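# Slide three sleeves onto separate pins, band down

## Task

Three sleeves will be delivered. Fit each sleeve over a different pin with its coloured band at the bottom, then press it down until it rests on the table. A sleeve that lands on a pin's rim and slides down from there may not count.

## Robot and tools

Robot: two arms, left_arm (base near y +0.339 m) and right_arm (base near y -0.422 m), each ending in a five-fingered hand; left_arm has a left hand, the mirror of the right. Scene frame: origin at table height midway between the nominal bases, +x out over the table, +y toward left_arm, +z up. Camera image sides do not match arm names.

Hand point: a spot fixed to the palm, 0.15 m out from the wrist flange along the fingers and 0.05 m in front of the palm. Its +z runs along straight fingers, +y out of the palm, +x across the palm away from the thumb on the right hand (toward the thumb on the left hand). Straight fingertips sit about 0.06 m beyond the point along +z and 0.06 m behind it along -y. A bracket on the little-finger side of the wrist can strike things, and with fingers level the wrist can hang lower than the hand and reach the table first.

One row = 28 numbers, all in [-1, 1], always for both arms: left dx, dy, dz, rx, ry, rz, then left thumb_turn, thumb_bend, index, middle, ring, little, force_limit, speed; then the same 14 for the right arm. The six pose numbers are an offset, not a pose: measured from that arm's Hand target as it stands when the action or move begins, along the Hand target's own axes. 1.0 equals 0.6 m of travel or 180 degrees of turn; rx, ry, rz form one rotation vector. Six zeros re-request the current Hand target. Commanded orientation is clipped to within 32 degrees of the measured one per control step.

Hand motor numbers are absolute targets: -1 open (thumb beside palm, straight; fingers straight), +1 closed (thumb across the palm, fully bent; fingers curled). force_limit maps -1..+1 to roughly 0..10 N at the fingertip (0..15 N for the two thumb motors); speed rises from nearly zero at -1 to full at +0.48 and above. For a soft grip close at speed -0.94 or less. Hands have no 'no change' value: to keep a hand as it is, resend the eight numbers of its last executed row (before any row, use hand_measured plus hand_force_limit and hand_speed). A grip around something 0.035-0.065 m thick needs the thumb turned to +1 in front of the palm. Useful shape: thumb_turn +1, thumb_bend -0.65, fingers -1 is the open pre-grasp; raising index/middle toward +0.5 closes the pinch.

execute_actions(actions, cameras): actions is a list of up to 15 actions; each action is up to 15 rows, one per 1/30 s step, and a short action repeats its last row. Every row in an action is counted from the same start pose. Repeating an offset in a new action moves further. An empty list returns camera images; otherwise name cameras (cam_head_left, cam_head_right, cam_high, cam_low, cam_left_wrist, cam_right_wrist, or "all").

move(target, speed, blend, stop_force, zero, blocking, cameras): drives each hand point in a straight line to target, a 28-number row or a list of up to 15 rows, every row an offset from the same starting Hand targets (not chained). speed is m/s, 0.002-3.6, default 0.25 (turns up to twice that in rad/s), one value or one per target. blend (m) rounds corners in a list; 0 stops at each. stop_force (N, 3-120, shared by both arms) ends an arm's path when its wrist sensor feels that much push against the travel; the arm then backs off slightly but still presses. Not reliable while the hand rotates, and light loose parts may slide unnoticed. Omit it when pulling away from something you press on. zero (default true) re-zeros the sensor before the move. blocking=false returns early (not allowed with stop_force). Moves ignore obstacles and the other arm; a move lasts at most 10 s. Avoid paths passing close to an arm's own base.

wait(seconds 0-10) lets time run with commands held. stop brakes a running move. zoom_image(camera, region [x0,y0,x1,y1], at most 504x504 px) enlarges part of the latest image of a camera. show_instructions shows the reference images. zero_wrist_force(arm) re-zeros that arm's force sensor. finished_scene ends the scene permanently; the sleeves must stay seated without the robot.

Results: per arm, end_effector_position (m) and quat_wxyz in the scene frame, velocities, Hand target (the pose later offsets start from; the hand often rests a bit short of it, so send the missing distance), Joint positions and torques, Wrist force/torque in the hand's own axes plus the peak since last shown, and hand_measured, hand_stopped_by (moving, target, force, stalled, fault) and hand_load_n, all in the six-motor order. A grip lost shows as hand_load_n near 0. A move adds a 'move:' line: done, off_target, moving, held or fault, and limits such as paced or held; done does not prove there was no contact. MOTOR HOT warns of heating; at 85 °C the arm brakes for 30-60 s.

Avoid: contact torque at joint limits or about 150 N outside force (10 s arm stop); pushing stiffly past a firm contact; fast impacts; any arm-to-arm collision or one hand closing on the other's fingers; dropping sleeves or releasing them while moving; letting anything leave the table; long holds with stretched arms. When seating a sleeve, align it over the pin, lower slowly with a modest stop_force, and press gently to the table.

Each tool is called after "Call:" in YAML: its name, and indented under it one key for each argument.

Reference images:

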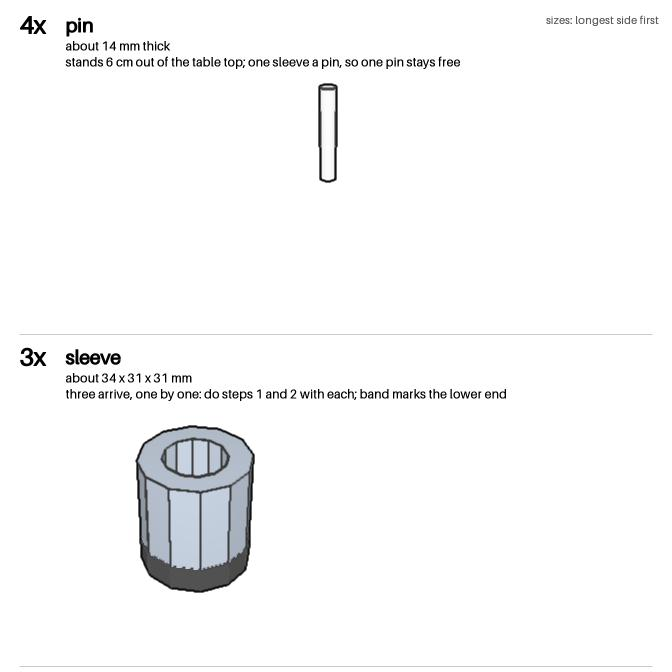

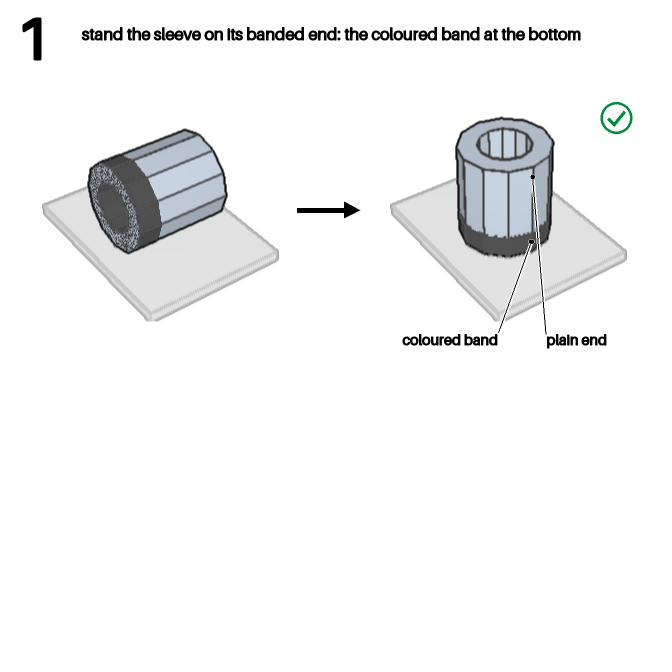

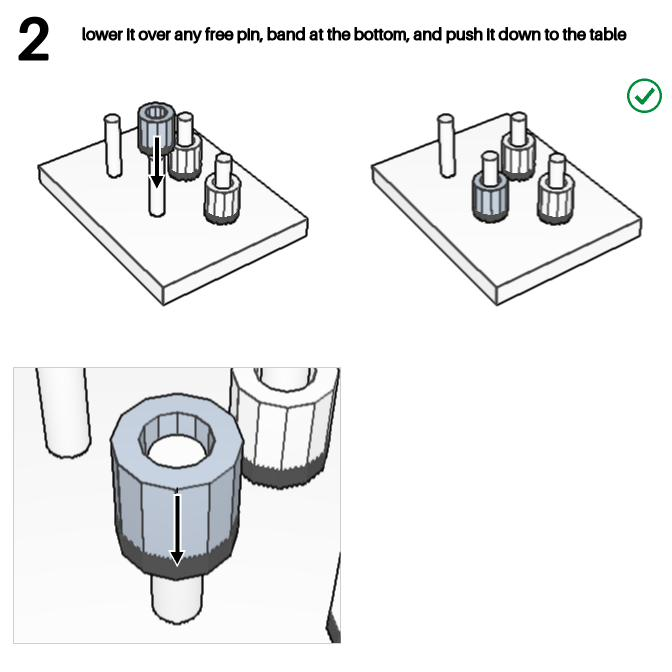

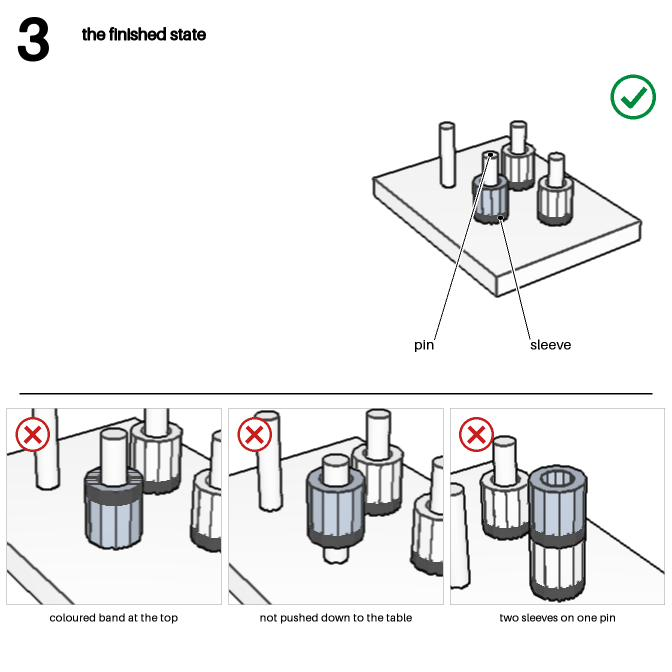

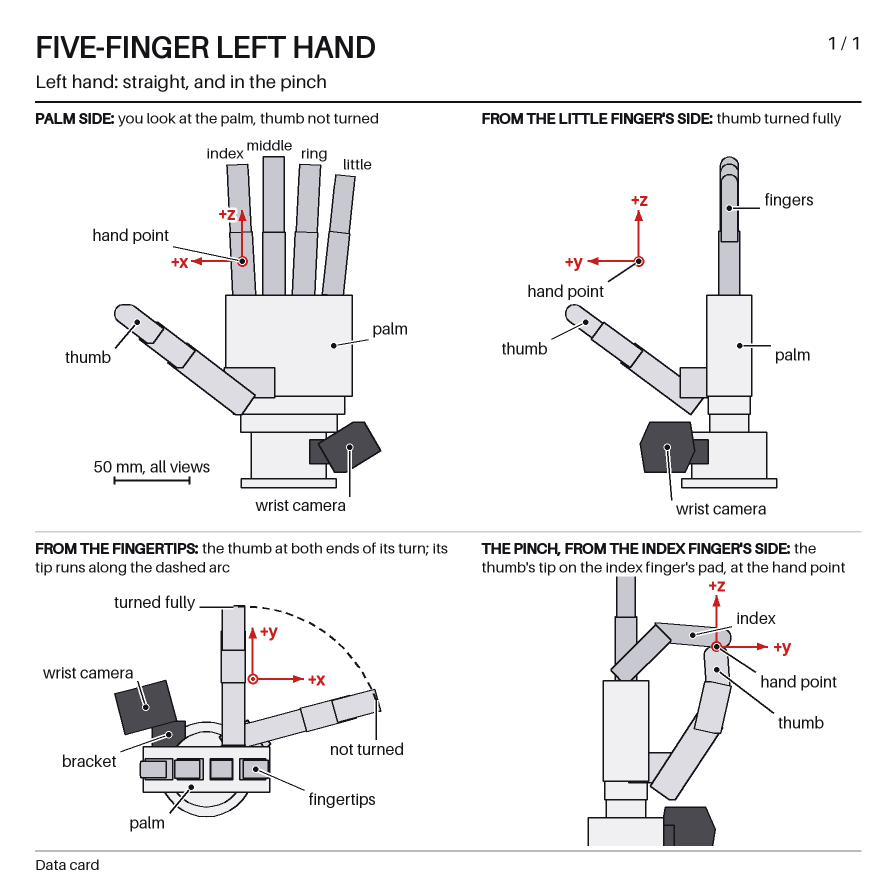

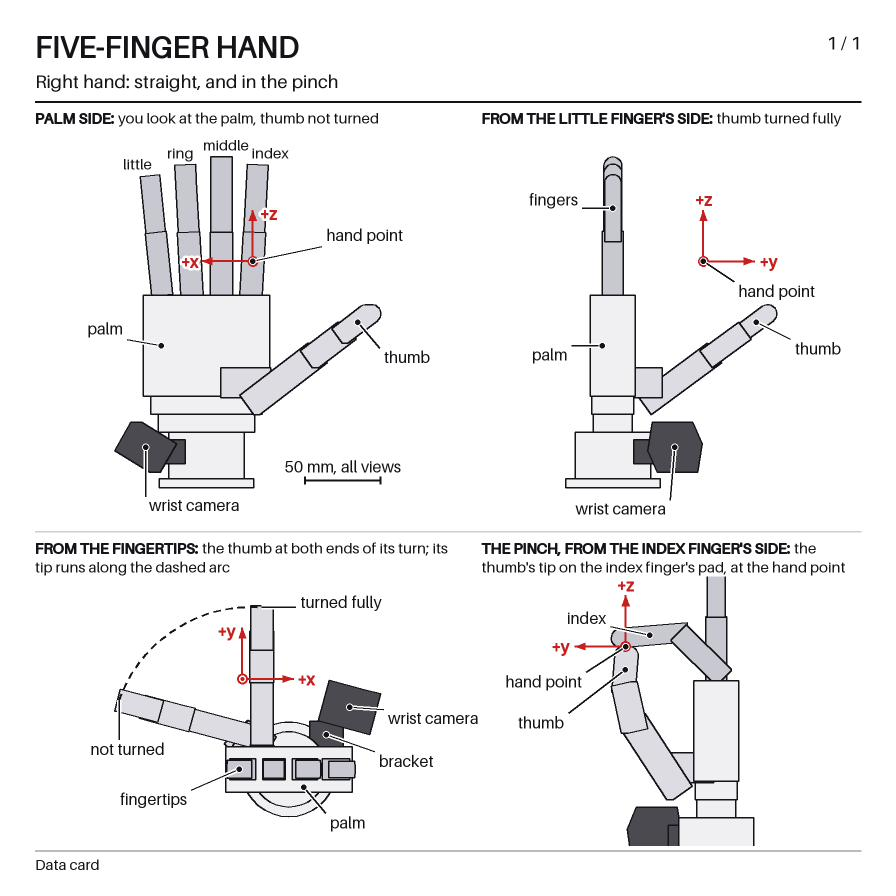

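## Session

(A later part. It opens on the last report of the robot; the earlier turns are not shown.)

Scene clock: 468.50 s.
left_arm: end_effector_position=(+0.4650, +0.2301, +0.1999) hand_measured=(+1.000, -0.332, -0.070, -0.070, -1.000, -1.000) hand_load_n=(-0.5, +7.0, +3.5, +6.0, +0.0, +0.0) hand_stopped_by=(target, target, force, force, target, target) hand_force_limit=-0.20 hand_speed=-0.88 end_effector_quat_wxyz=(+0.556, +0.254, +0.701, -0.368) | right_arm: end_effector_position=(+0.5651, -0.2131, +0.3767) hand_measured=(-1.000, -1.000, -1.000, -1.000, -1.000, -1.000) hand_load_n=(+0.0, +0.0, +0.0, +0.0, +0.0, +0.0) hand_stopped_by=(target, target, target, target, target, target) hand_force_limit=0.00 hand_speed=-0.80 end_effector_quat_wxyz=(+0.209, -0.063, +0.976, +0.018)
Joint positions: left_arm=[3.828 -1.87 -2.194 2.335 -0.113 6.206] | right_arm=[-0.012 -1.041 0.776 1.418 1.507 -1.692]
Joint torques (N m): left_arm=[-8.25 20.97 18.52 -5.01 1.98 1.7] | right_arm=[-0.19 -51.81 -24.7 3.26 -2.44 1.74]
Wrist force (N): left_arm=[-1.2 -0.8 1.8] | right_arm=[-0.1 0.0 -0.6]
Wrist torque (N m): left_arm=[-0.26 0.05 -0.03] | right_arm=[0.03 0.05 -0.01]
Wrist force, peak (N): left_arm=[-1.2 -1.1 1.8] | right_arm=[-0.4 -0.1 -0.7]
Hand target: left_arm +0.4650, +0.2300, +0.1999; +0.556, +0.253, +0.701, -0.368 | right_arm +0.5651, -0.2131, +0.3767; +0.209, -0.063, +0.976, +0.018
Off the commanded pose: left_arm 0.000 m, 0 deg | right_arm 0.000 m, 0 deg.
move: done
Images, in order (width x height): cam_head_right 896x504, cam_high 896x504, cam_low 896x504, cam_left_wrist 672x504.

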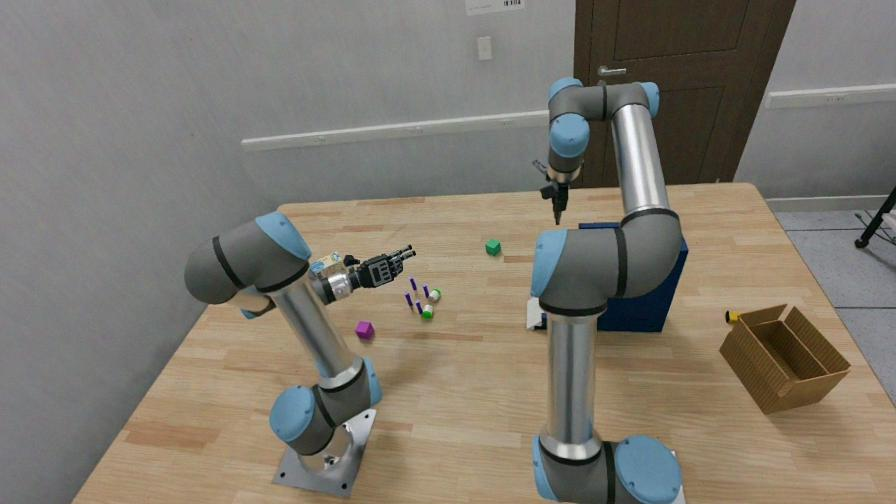

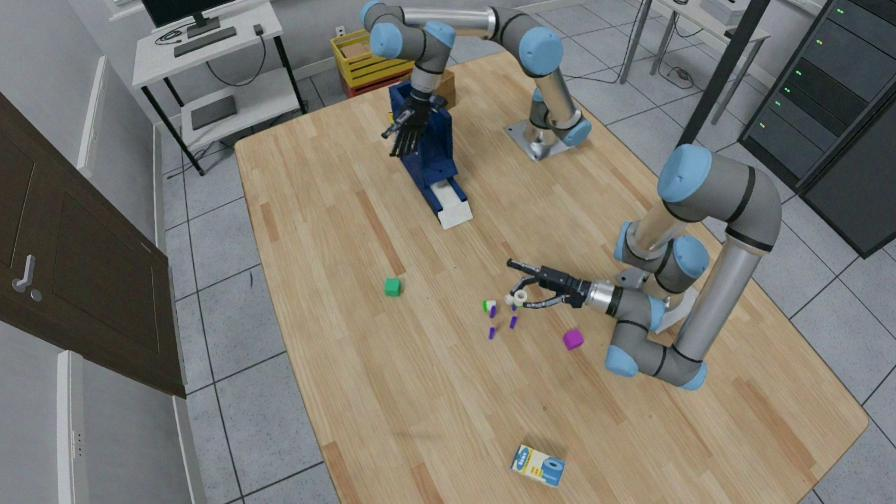

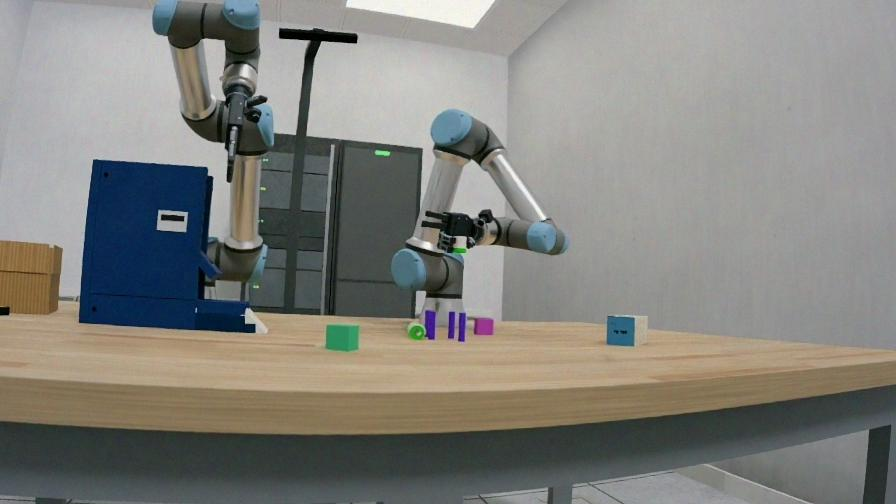

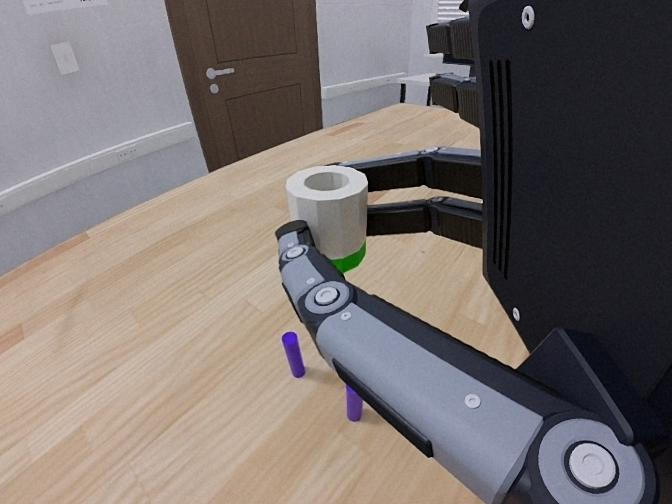

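Call:
zoom_image:
  camera: "cam_low"
  region: [405, 200, 495, 350]

Call:
zoom_image:
  camera: "cam_high"
  region: [470, 260, 570, 350]

Call:
zoom_image:
  camera: "cam_head_right"
  region: [360, 230, 460, 330]

Scaled by 3.360 from the camera's 896x504 image, which has a finer 1280x720 frame.

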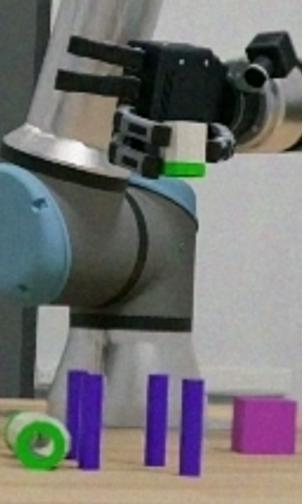

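Scaled by 5.040 from the camera's 896x504 image, which has a finer 1280x720 frame.

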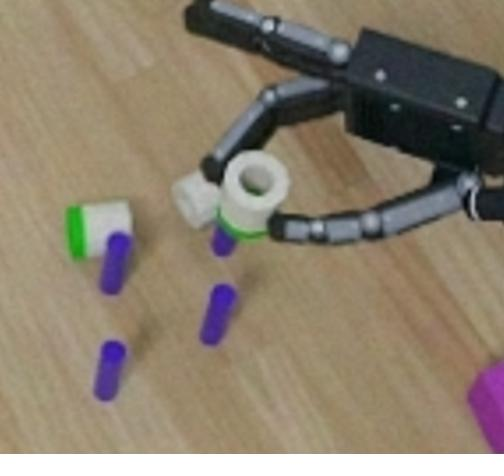

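Scaled by 5.040 from the camera's 896x504 image, which has a finer 1280x720 frame.

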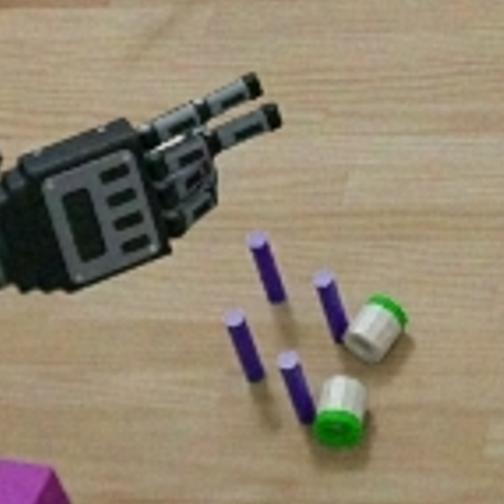

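Call:
move:
  target: [0.16,0.009,0.016,0,0,0, 1, -0.33, 0.35, 0.35, -1, -1, -0.2, -0.88, 0,0,0,0,0,0,-1,-1,-1,-1,-1,-1,0.0,-0.8]
  speed: 0.2
  cameras: ["cam_left_wrist", "cam_high", "cam_low", "cam_head_right", "cam_head_left"]

Call:
zoom_image:
  camera: "cam_low"
  region: [405, 250, 495, 350]

Call:
zoom_image:
  camera: "cam_high"
  region: [470, 270, 570, 350]

Call:
zoom_image:
  camera: "cam_left_wrist"
  region: [240, 140, 420, 480]

Call:
zoom_image:
  camera: "cam_head_right"
  region: [360, 230, 460, 330]

Call:
zoom_image:
  camera: "cam_head_left"
  region: [370, 240, 470, 340]

Scene clock: 498.97 s.
left_arm: end_effector_position=(+0.4505, +0.2205, +0.1048) hand_measured=(+1.000, -0.332, -0.070, -0.070, -1.000, -1.000) hand_load_n=(-0.5, +7.0, +4.0, +6.0, +0.0, +0.0) hand_stopped_by=(target, target, force, force, target, target) hand_force_limit=-0.20 hand_speed=-0.88 end_effector_quat_wxyz=(+0.556, +0.253, +0.701, -0.368) | right_arm: end_effector_position=(+0.5651, -0.2131, +0.3767) hand_measured=(-1.000, -1.000, -1.000, -1.000, -1.000, -1.000) hand_load_n=(+0.0, +0.0, +0.0, +0.0, +0.0, +0.0) hand_stopped_by=(target, target, target, target, target, target) hand_force_limit=0.00 hand_speed=-0.80 end_effector_quat_wxyz=(+0.209, -0.063, +0.976, +0.018)
Joint positions: left_arm=[3.833 -2.107 -2.278 2.612 -0.114 6.249] | right_arm=[-0.012 -1.041 0.776 1.418 1.507 -1.692]
Joint torques (N m): left_arm=[-7.28 37.7 17.51 -1.36 0.87 -0.6] | right_arm=[-0.59 -51.13 -25.19 3.29 -2.47 1.78]
Wrist force (N): left_arm=[-1.2 -0.9 1.8] | right_arm=[-0.1 0.0 -0.6]
Wrist torque (N m): left_arm=[-0.26 0.07 0.04] | right_arm=[0.05 0.05 -0.01]
Wrist force, peak (N): left_arm=[-2.8 -0.9 1.7] | right_arm=[0.1 -0.2 -0.9]
Hand target: left_arm +0.4505, +0.2205, +0.1048; +0.556, +0.253, +0.701, -0.368 | right_arm +0.5651, -0.2131, +0.3767; +0.209, -0.063, +0.976, +0.018
Off the commanded pose: left_arm 0.000 m, 0 deg | right_arm 0.000 m, 0 deg.
move: done
Images, in order (width x height): cam_head_left 896x504, cam_head_right 896x504, cam_high 896x504, cam_low 896x504, cam_left_wrist 672x504.

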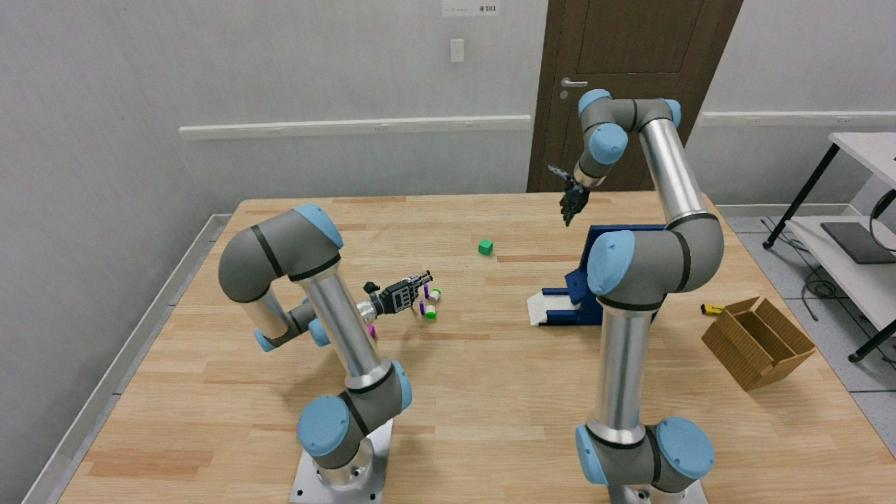

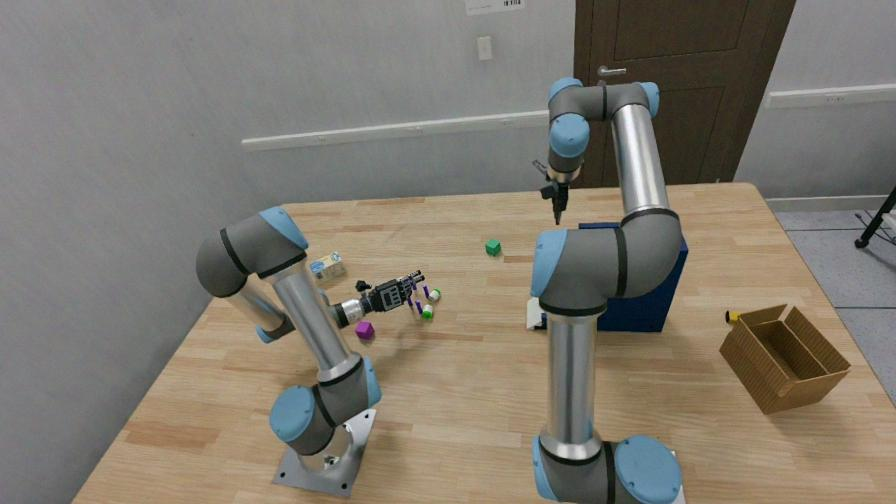

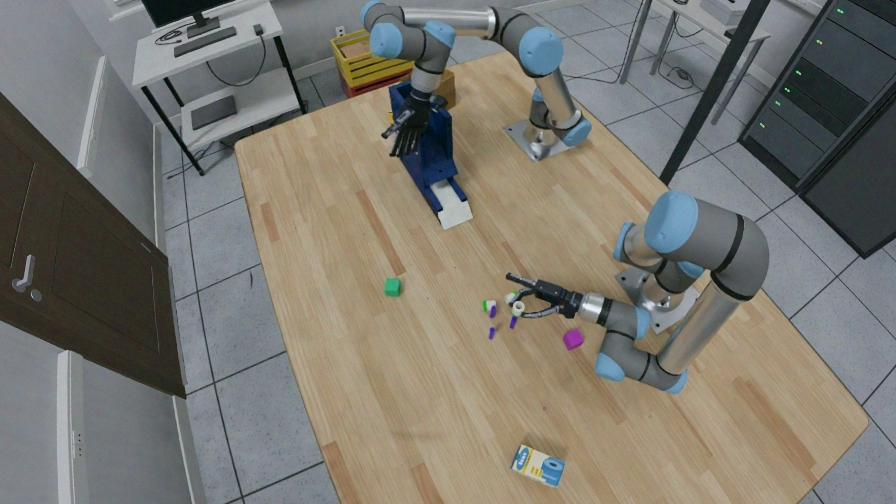

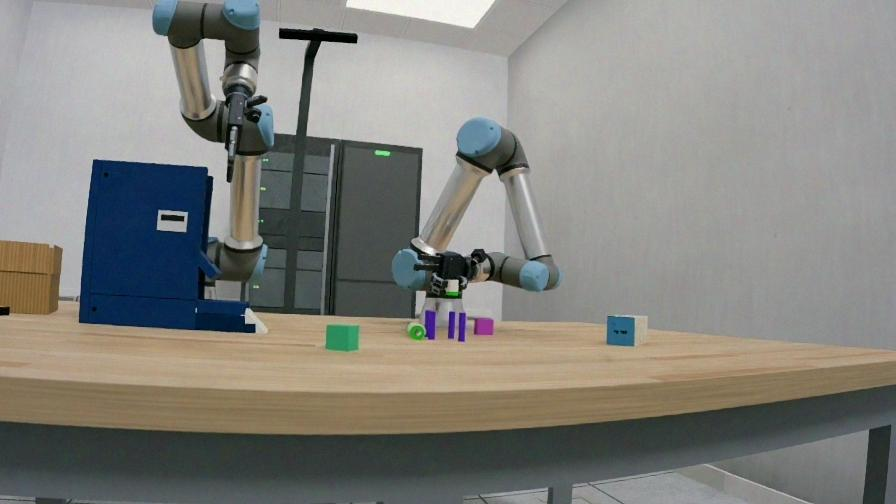

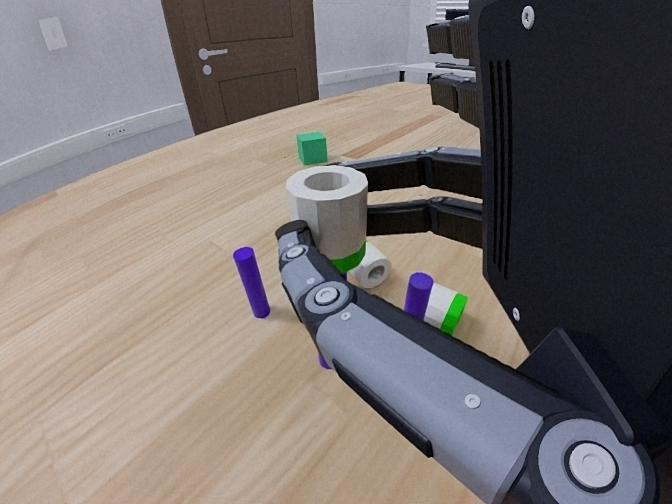

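Scaled by 5.040 from the camera's 896x504 image, which has a finer 1280x720 frame.

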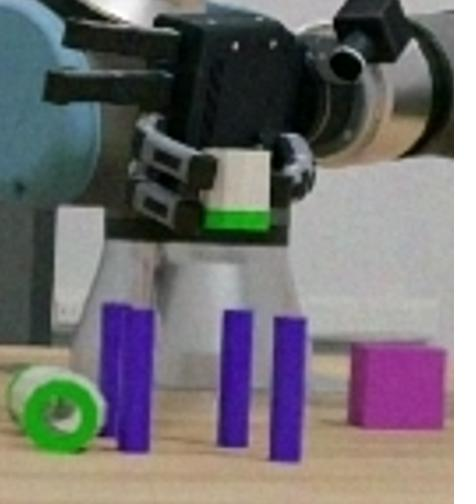

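Scaled by 5.040 from the camera's 896x504 image, which has a finer 1280x720 frame.

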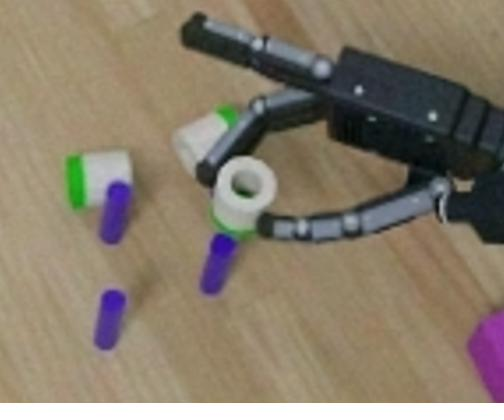

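Scaled by 1.482 from the camera's 672x504 image, which has a finer 960x720 frame.

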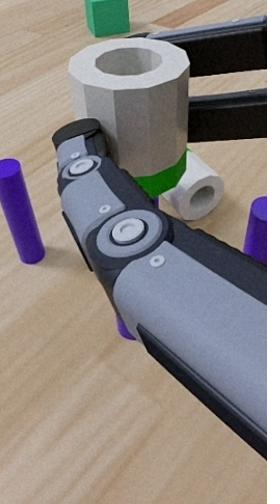

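Scaled by 5.040 from the camera's 896x504 image, which has a finer 1280x720 frame.

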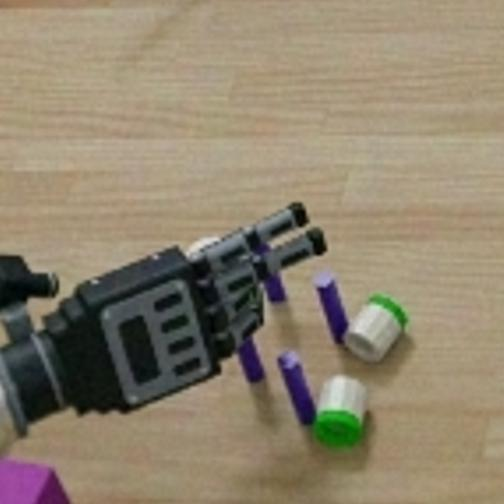

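Scaled by 5.040 from the camera's 896x504 image, which has a finer 1280x720 frame.

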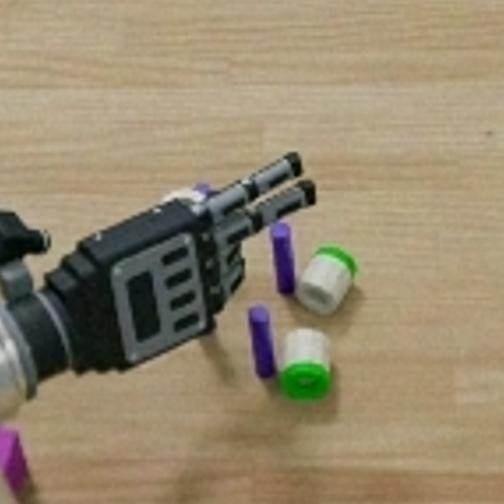

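Call:
zoom_image:
  camera: "cam_high"
  region: [485, 290, 545, 345]

Call:
zoom_image:
  camera: "cam_low"
  region: [430, 270, 480, 345]

Scaled by 8.400 from the camera's 896x504 image, which has a finer 1280x720 frame.

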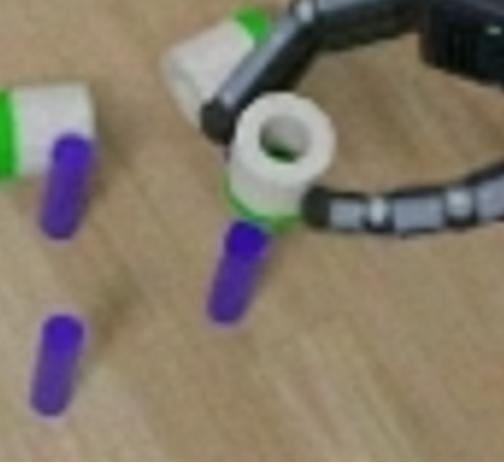

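Scaled by 6.720 from the camera's 896x504 image, which has a finer 1280x720 frame.

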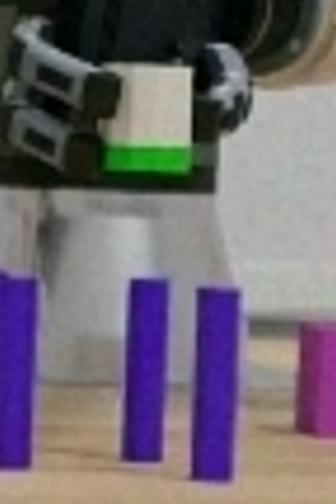

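Call:
move:
  target: [0.0308,0.0162,0.0038,0,0,0, 1, -0.33, 0.35, 0.35, -1, -1, -0.2, -0.88, 0,0,0,0,0,0,-1,-1,-1,-1,-1,-1,0.0,-0.8]
  speed: 0.03
  stop_force: 3
  cameras: ["cam_left_wrist", "cam_high", "cam_low", "cam_head_right"]

Call:
zoom_image:
  camera: "cam_high"
  region: [485, 290, 545, 345]

Call:
zoom_image:
  camera: "cam_low"
  region: [430, 270, 480, 345]

Call:
zoom_image:
  camera: "cam_head_right"
  region: [380, 260, 440, 320]

Call:
zoom_image:
  camera: "cam_left_wrist"
  region: [240, 140, 440, 400]

Scene clock: 529.30 s.
left_arm: end_effector_position=(+0.4546, +0.2235, +0.0844) hand_measured=(+1.000, -0.332, -0.070, -0.070, -1.000, -1.000) hand_load_n=(-0.5, +7.0, +4.0, +6.0, +0.0, +0.0) hand_stopped_by=(target, target, force, force, target, target) hand_force_limit=-0.20 hand_speed=-0.88 end_effector_quat_wxyz=(+0.556, +0.253, +0.701, -0.368) | right_arm: end_effector_position=(+0.5651, -0.2131, +0.3767) hand_measured=(-1.000, -1.000, -1.000, -1.000, -1.000, -1.000) hand_load_n=(+0.0, +0.0, +0.0, +0.0, +0.0, +0.0) hand_stopped_by=(target, target, target, target, target, target) hand_force_limit=0.00 hand_speed=-0.80 end_effector_quat_wxyz=(+0.209, -0.063, +0.976, +0.018)
Joint positions: left_arm=[3.832 -2.17 -2.261 2.664 -0.114 6.244] | right_arm=[-0.012 -1.041 0.776 1.418 1.507 -1.692]
Joint torques (N m): left_arm=[-7.86 38.93 -6.65 0.39 3.16 -2.18] | right_arm=[-0.18 -51.53 -25.01 3.36 -2.51 1.84]
Wrist force (N): left_arm=[-0.9 -0.8 2.0] | right_arm=[-0.1 0.0 -0.5]
Wrist torque (N m): left_arm=[-0.26 0.04 0.06] | right_arm=[0.05 0.04 -0.01]
Wrist force, peak (N): left_arm=[-1.5 -1.1 2.0] | right_arm=[0.0 -0.2 -0.9]
Hand target: left_arm +0.4546, +0.2235, +0.0844; +0.556, +0.253, +0.701, -0.368 | right_arm +0.5651, -0.2131, +0.3767; +0.209, -0.063, +0.976, +0.018
Off the commanded pose: left_arm 0.000 m, 0 deg | right_arm 0.000 m, 0 deg.
move: done
Images, in order (width x height): cam_head_right 896x504, cam_high 896x504, cam_low 896x504, cam_left_wrist 672x504.

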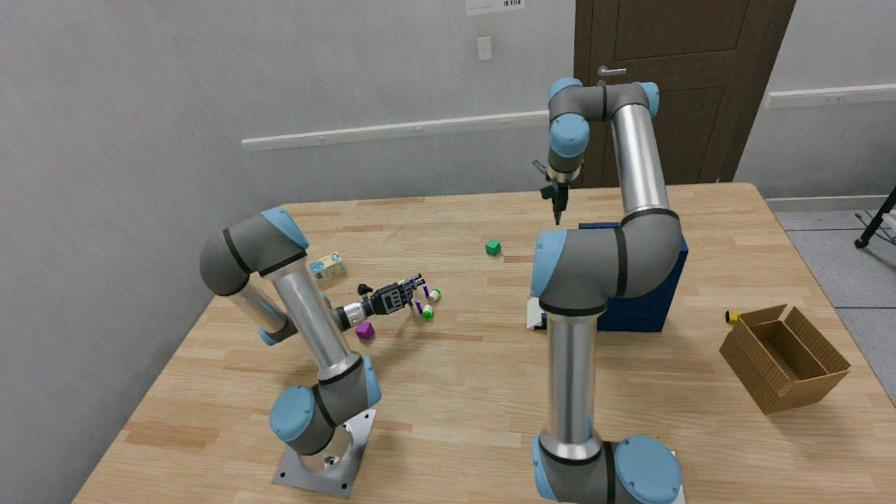

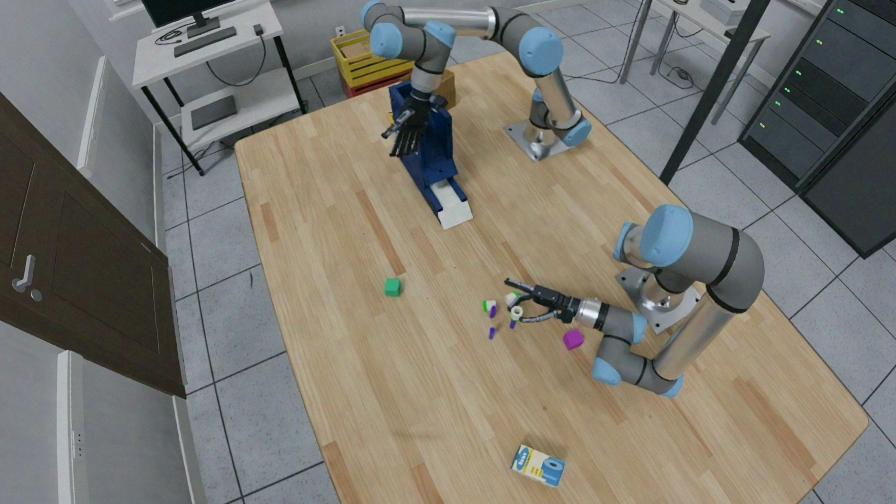

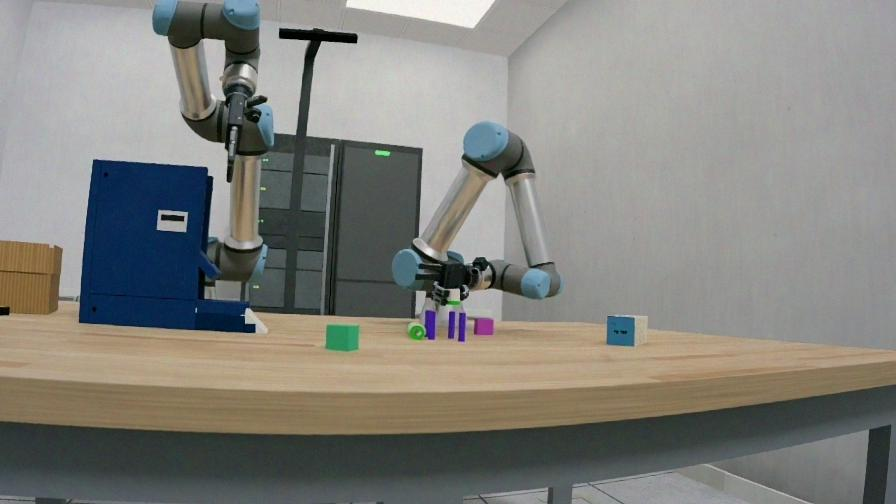

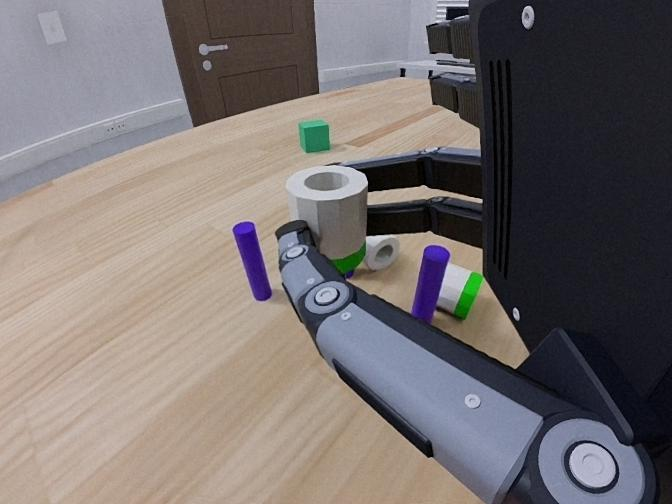

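Scaled by 8.400 from the camera's 896x504 image, which has a finer 1280x720 frame.

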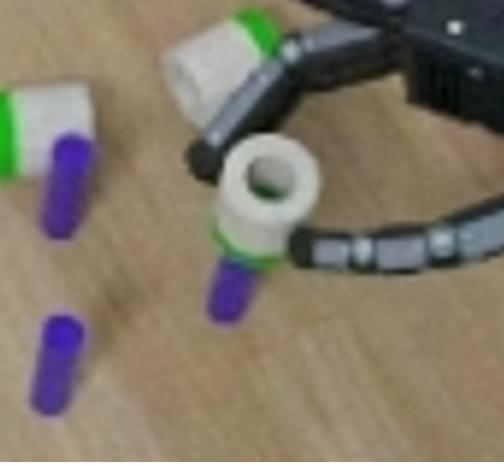

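Scaled by 6.720 from the camera's 896x504 image, which has a finer 1280x720 frame.

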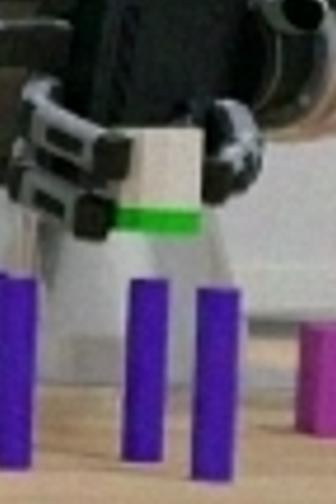

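Scaled by 8.400 from the camera's 896x504 image, which has a finer 1280x720 frame.

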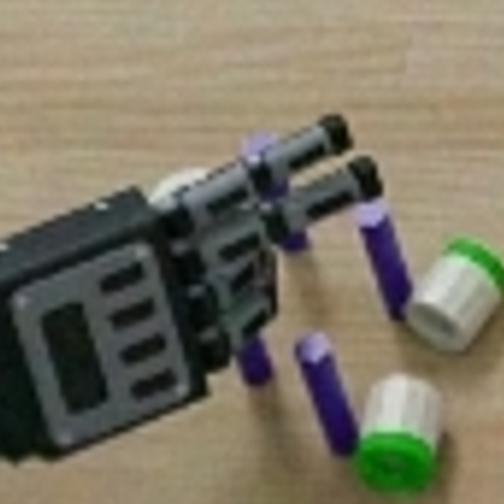

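Scaled by 1.938 from the camera's 672x504 image, which has a finer 960x720 frame.

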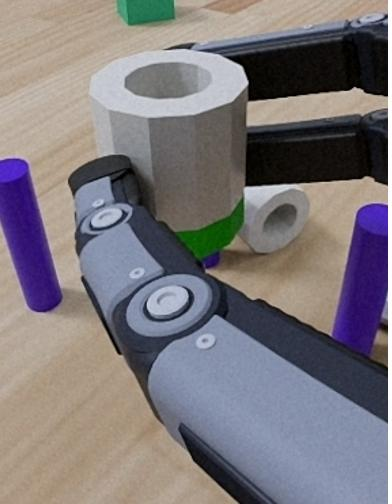

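Call:
move:
  target:
    - [-0.0006,0.0012,0.003,0,0,0, 1, -0.33, 0.35, 0.35, -1, -1, -0.2, -0.88, 0,0,0,0,0,0,-1,-1,-1,-1,-1,-1,0.0,-0.8]
    - [0.0397,0.0108,0.0077,0,0,0, 1, -0.33, 0.35, 0.35, -1, -1, -0.2, -0.88, 0,0,0,0,0,0,-1,-1,-1,-1,-1,-1,0.0,-0.8]
  speed: 0.01
  stop_force: 3
  cameras: ["cam_left_wrist", "cam_high", "cam_low"]

Call:
zoom_image:
  camera: "cam_high"
  region: [485, 290, 545, 345]

Call:
zoom_image:
  camera: "cam_low"
  region: [430, 270, 480, 345]

Scene clock: 546.00 s.
left_arm: end_effector_position=(+0.4563, +0.2225, +0.0617) hand_measured=(+1.000, -0.332, -0.070, -0.070, -1.000, -1.000) hand_load_n=(-0.5, +7.0, +4.0, +6.0, -0.5, +0.0) hand_stopped_by=(target, target, force, force, target, target) hand_force_limit=-0.20 hand_speed=-0.88 end_effector_quat_wxyz=(+0.556, +0.253, +0.701, -0.368) | right_arm: end_effector_position=(+0.5651, -0.2131, +0.3767) hand_measured=(-1.000, -1.000, -1.000, -1.000, -1.000, -1.000) hand_load_n=(+0.0, +0.0, +0.0, +0.0, +0.0, +0.0) hand_stopped_by=(target, target, target, target, target, target) hand_force_limit=0.00 hand_speed=-0.80 end_effector_quat_wxyz=(+0.209, -0.063, +0.976, +0.018)
Joint positions: left_arm=[3.825 -2.221 -2.249 2.766 -0.113 6.18] | right_arm=[-0.012 -1.041 0.776 1.418 1.507 -1.692]
Joint torques (N m): left_arm=[-7.26 41.18 -8.04 -5.14 0.83 1.56] | right_arm=[-0.41 -51.63 -25.05 3.22 -2.51 1.75]
Wrist force (N): left_arm=[-3.1 -1.6 1.4] | right_arm=[0.1 -0.3 -0.4]
Wrist torque (N m): left_arm=[-0.26 0.04 -0.01] | right_arm=[-0.01 0.00 -0.01]
Wrist force, peak (N): left_arm=[-6.2 -2.0 0.8] | right_arm=[-0.1 -0.1 -0.9]
Hand target: left_arm +0.4562, +0.2225, +0.0617; +0.556, +0.253, +0.701, -0.368 (not the last commanded pose) | right_arm +0.5651, -0.2131, +0.3767; +0.209, -0.063, +0.976, +0.018
Off the commanded pose: left_arm 0.002 m, 0 deg | right_arm 0.000 m, 0 deg.
move: contact (left_arm); path passed 1 of 2 targets
Images, in order (width x height): cam_high 896x504, cam_low 896x504, cam_left_wrist 672x504.

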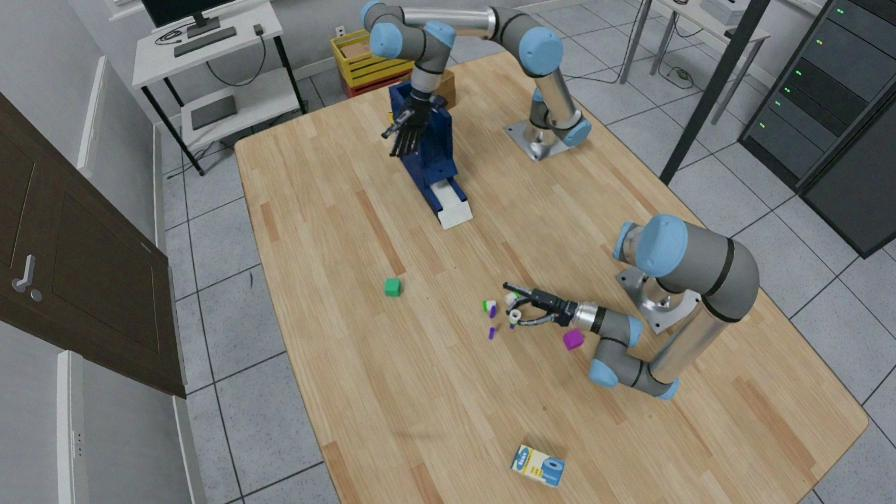

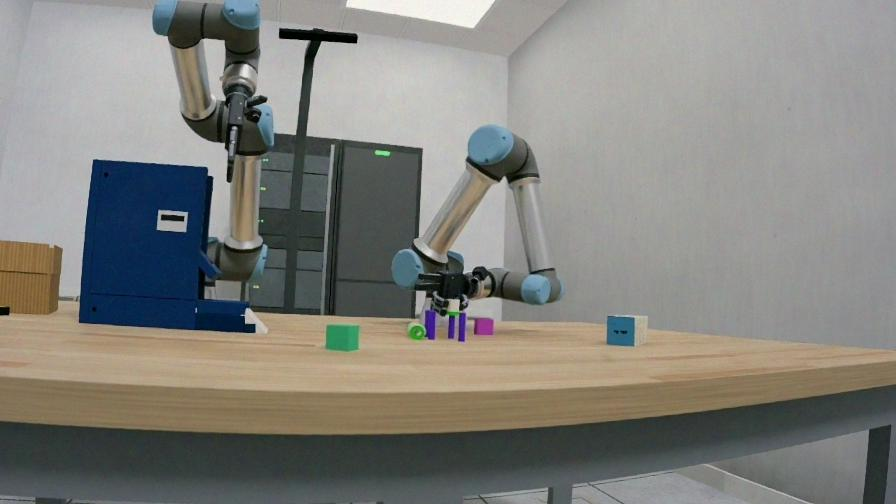

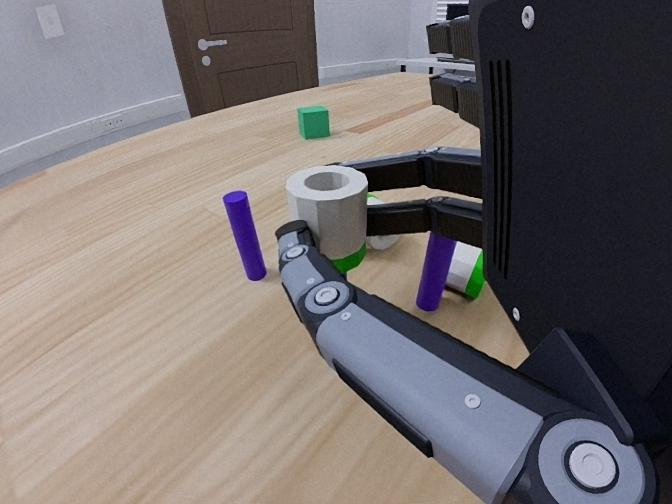

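Scaled by 8.400 from the camera's 896x504 image, which has a finer 1280x720 frame.

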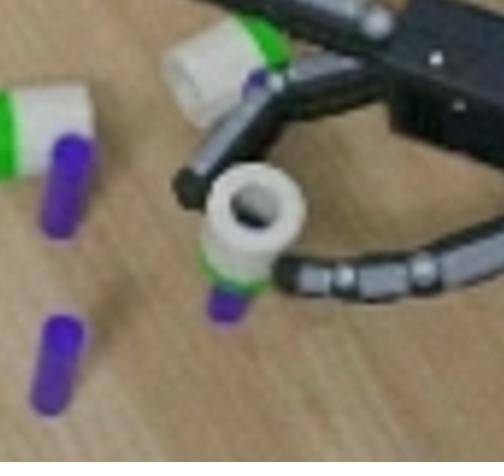

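Scaled by 6.720 from the camera's 896x504 image, which has a finer 1280x720 frame.

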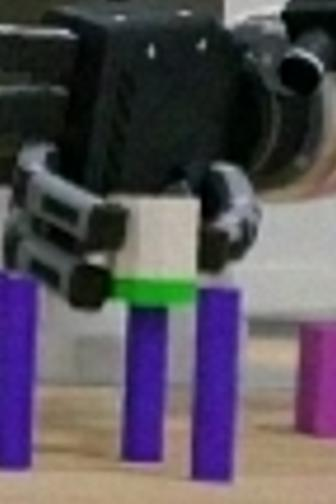

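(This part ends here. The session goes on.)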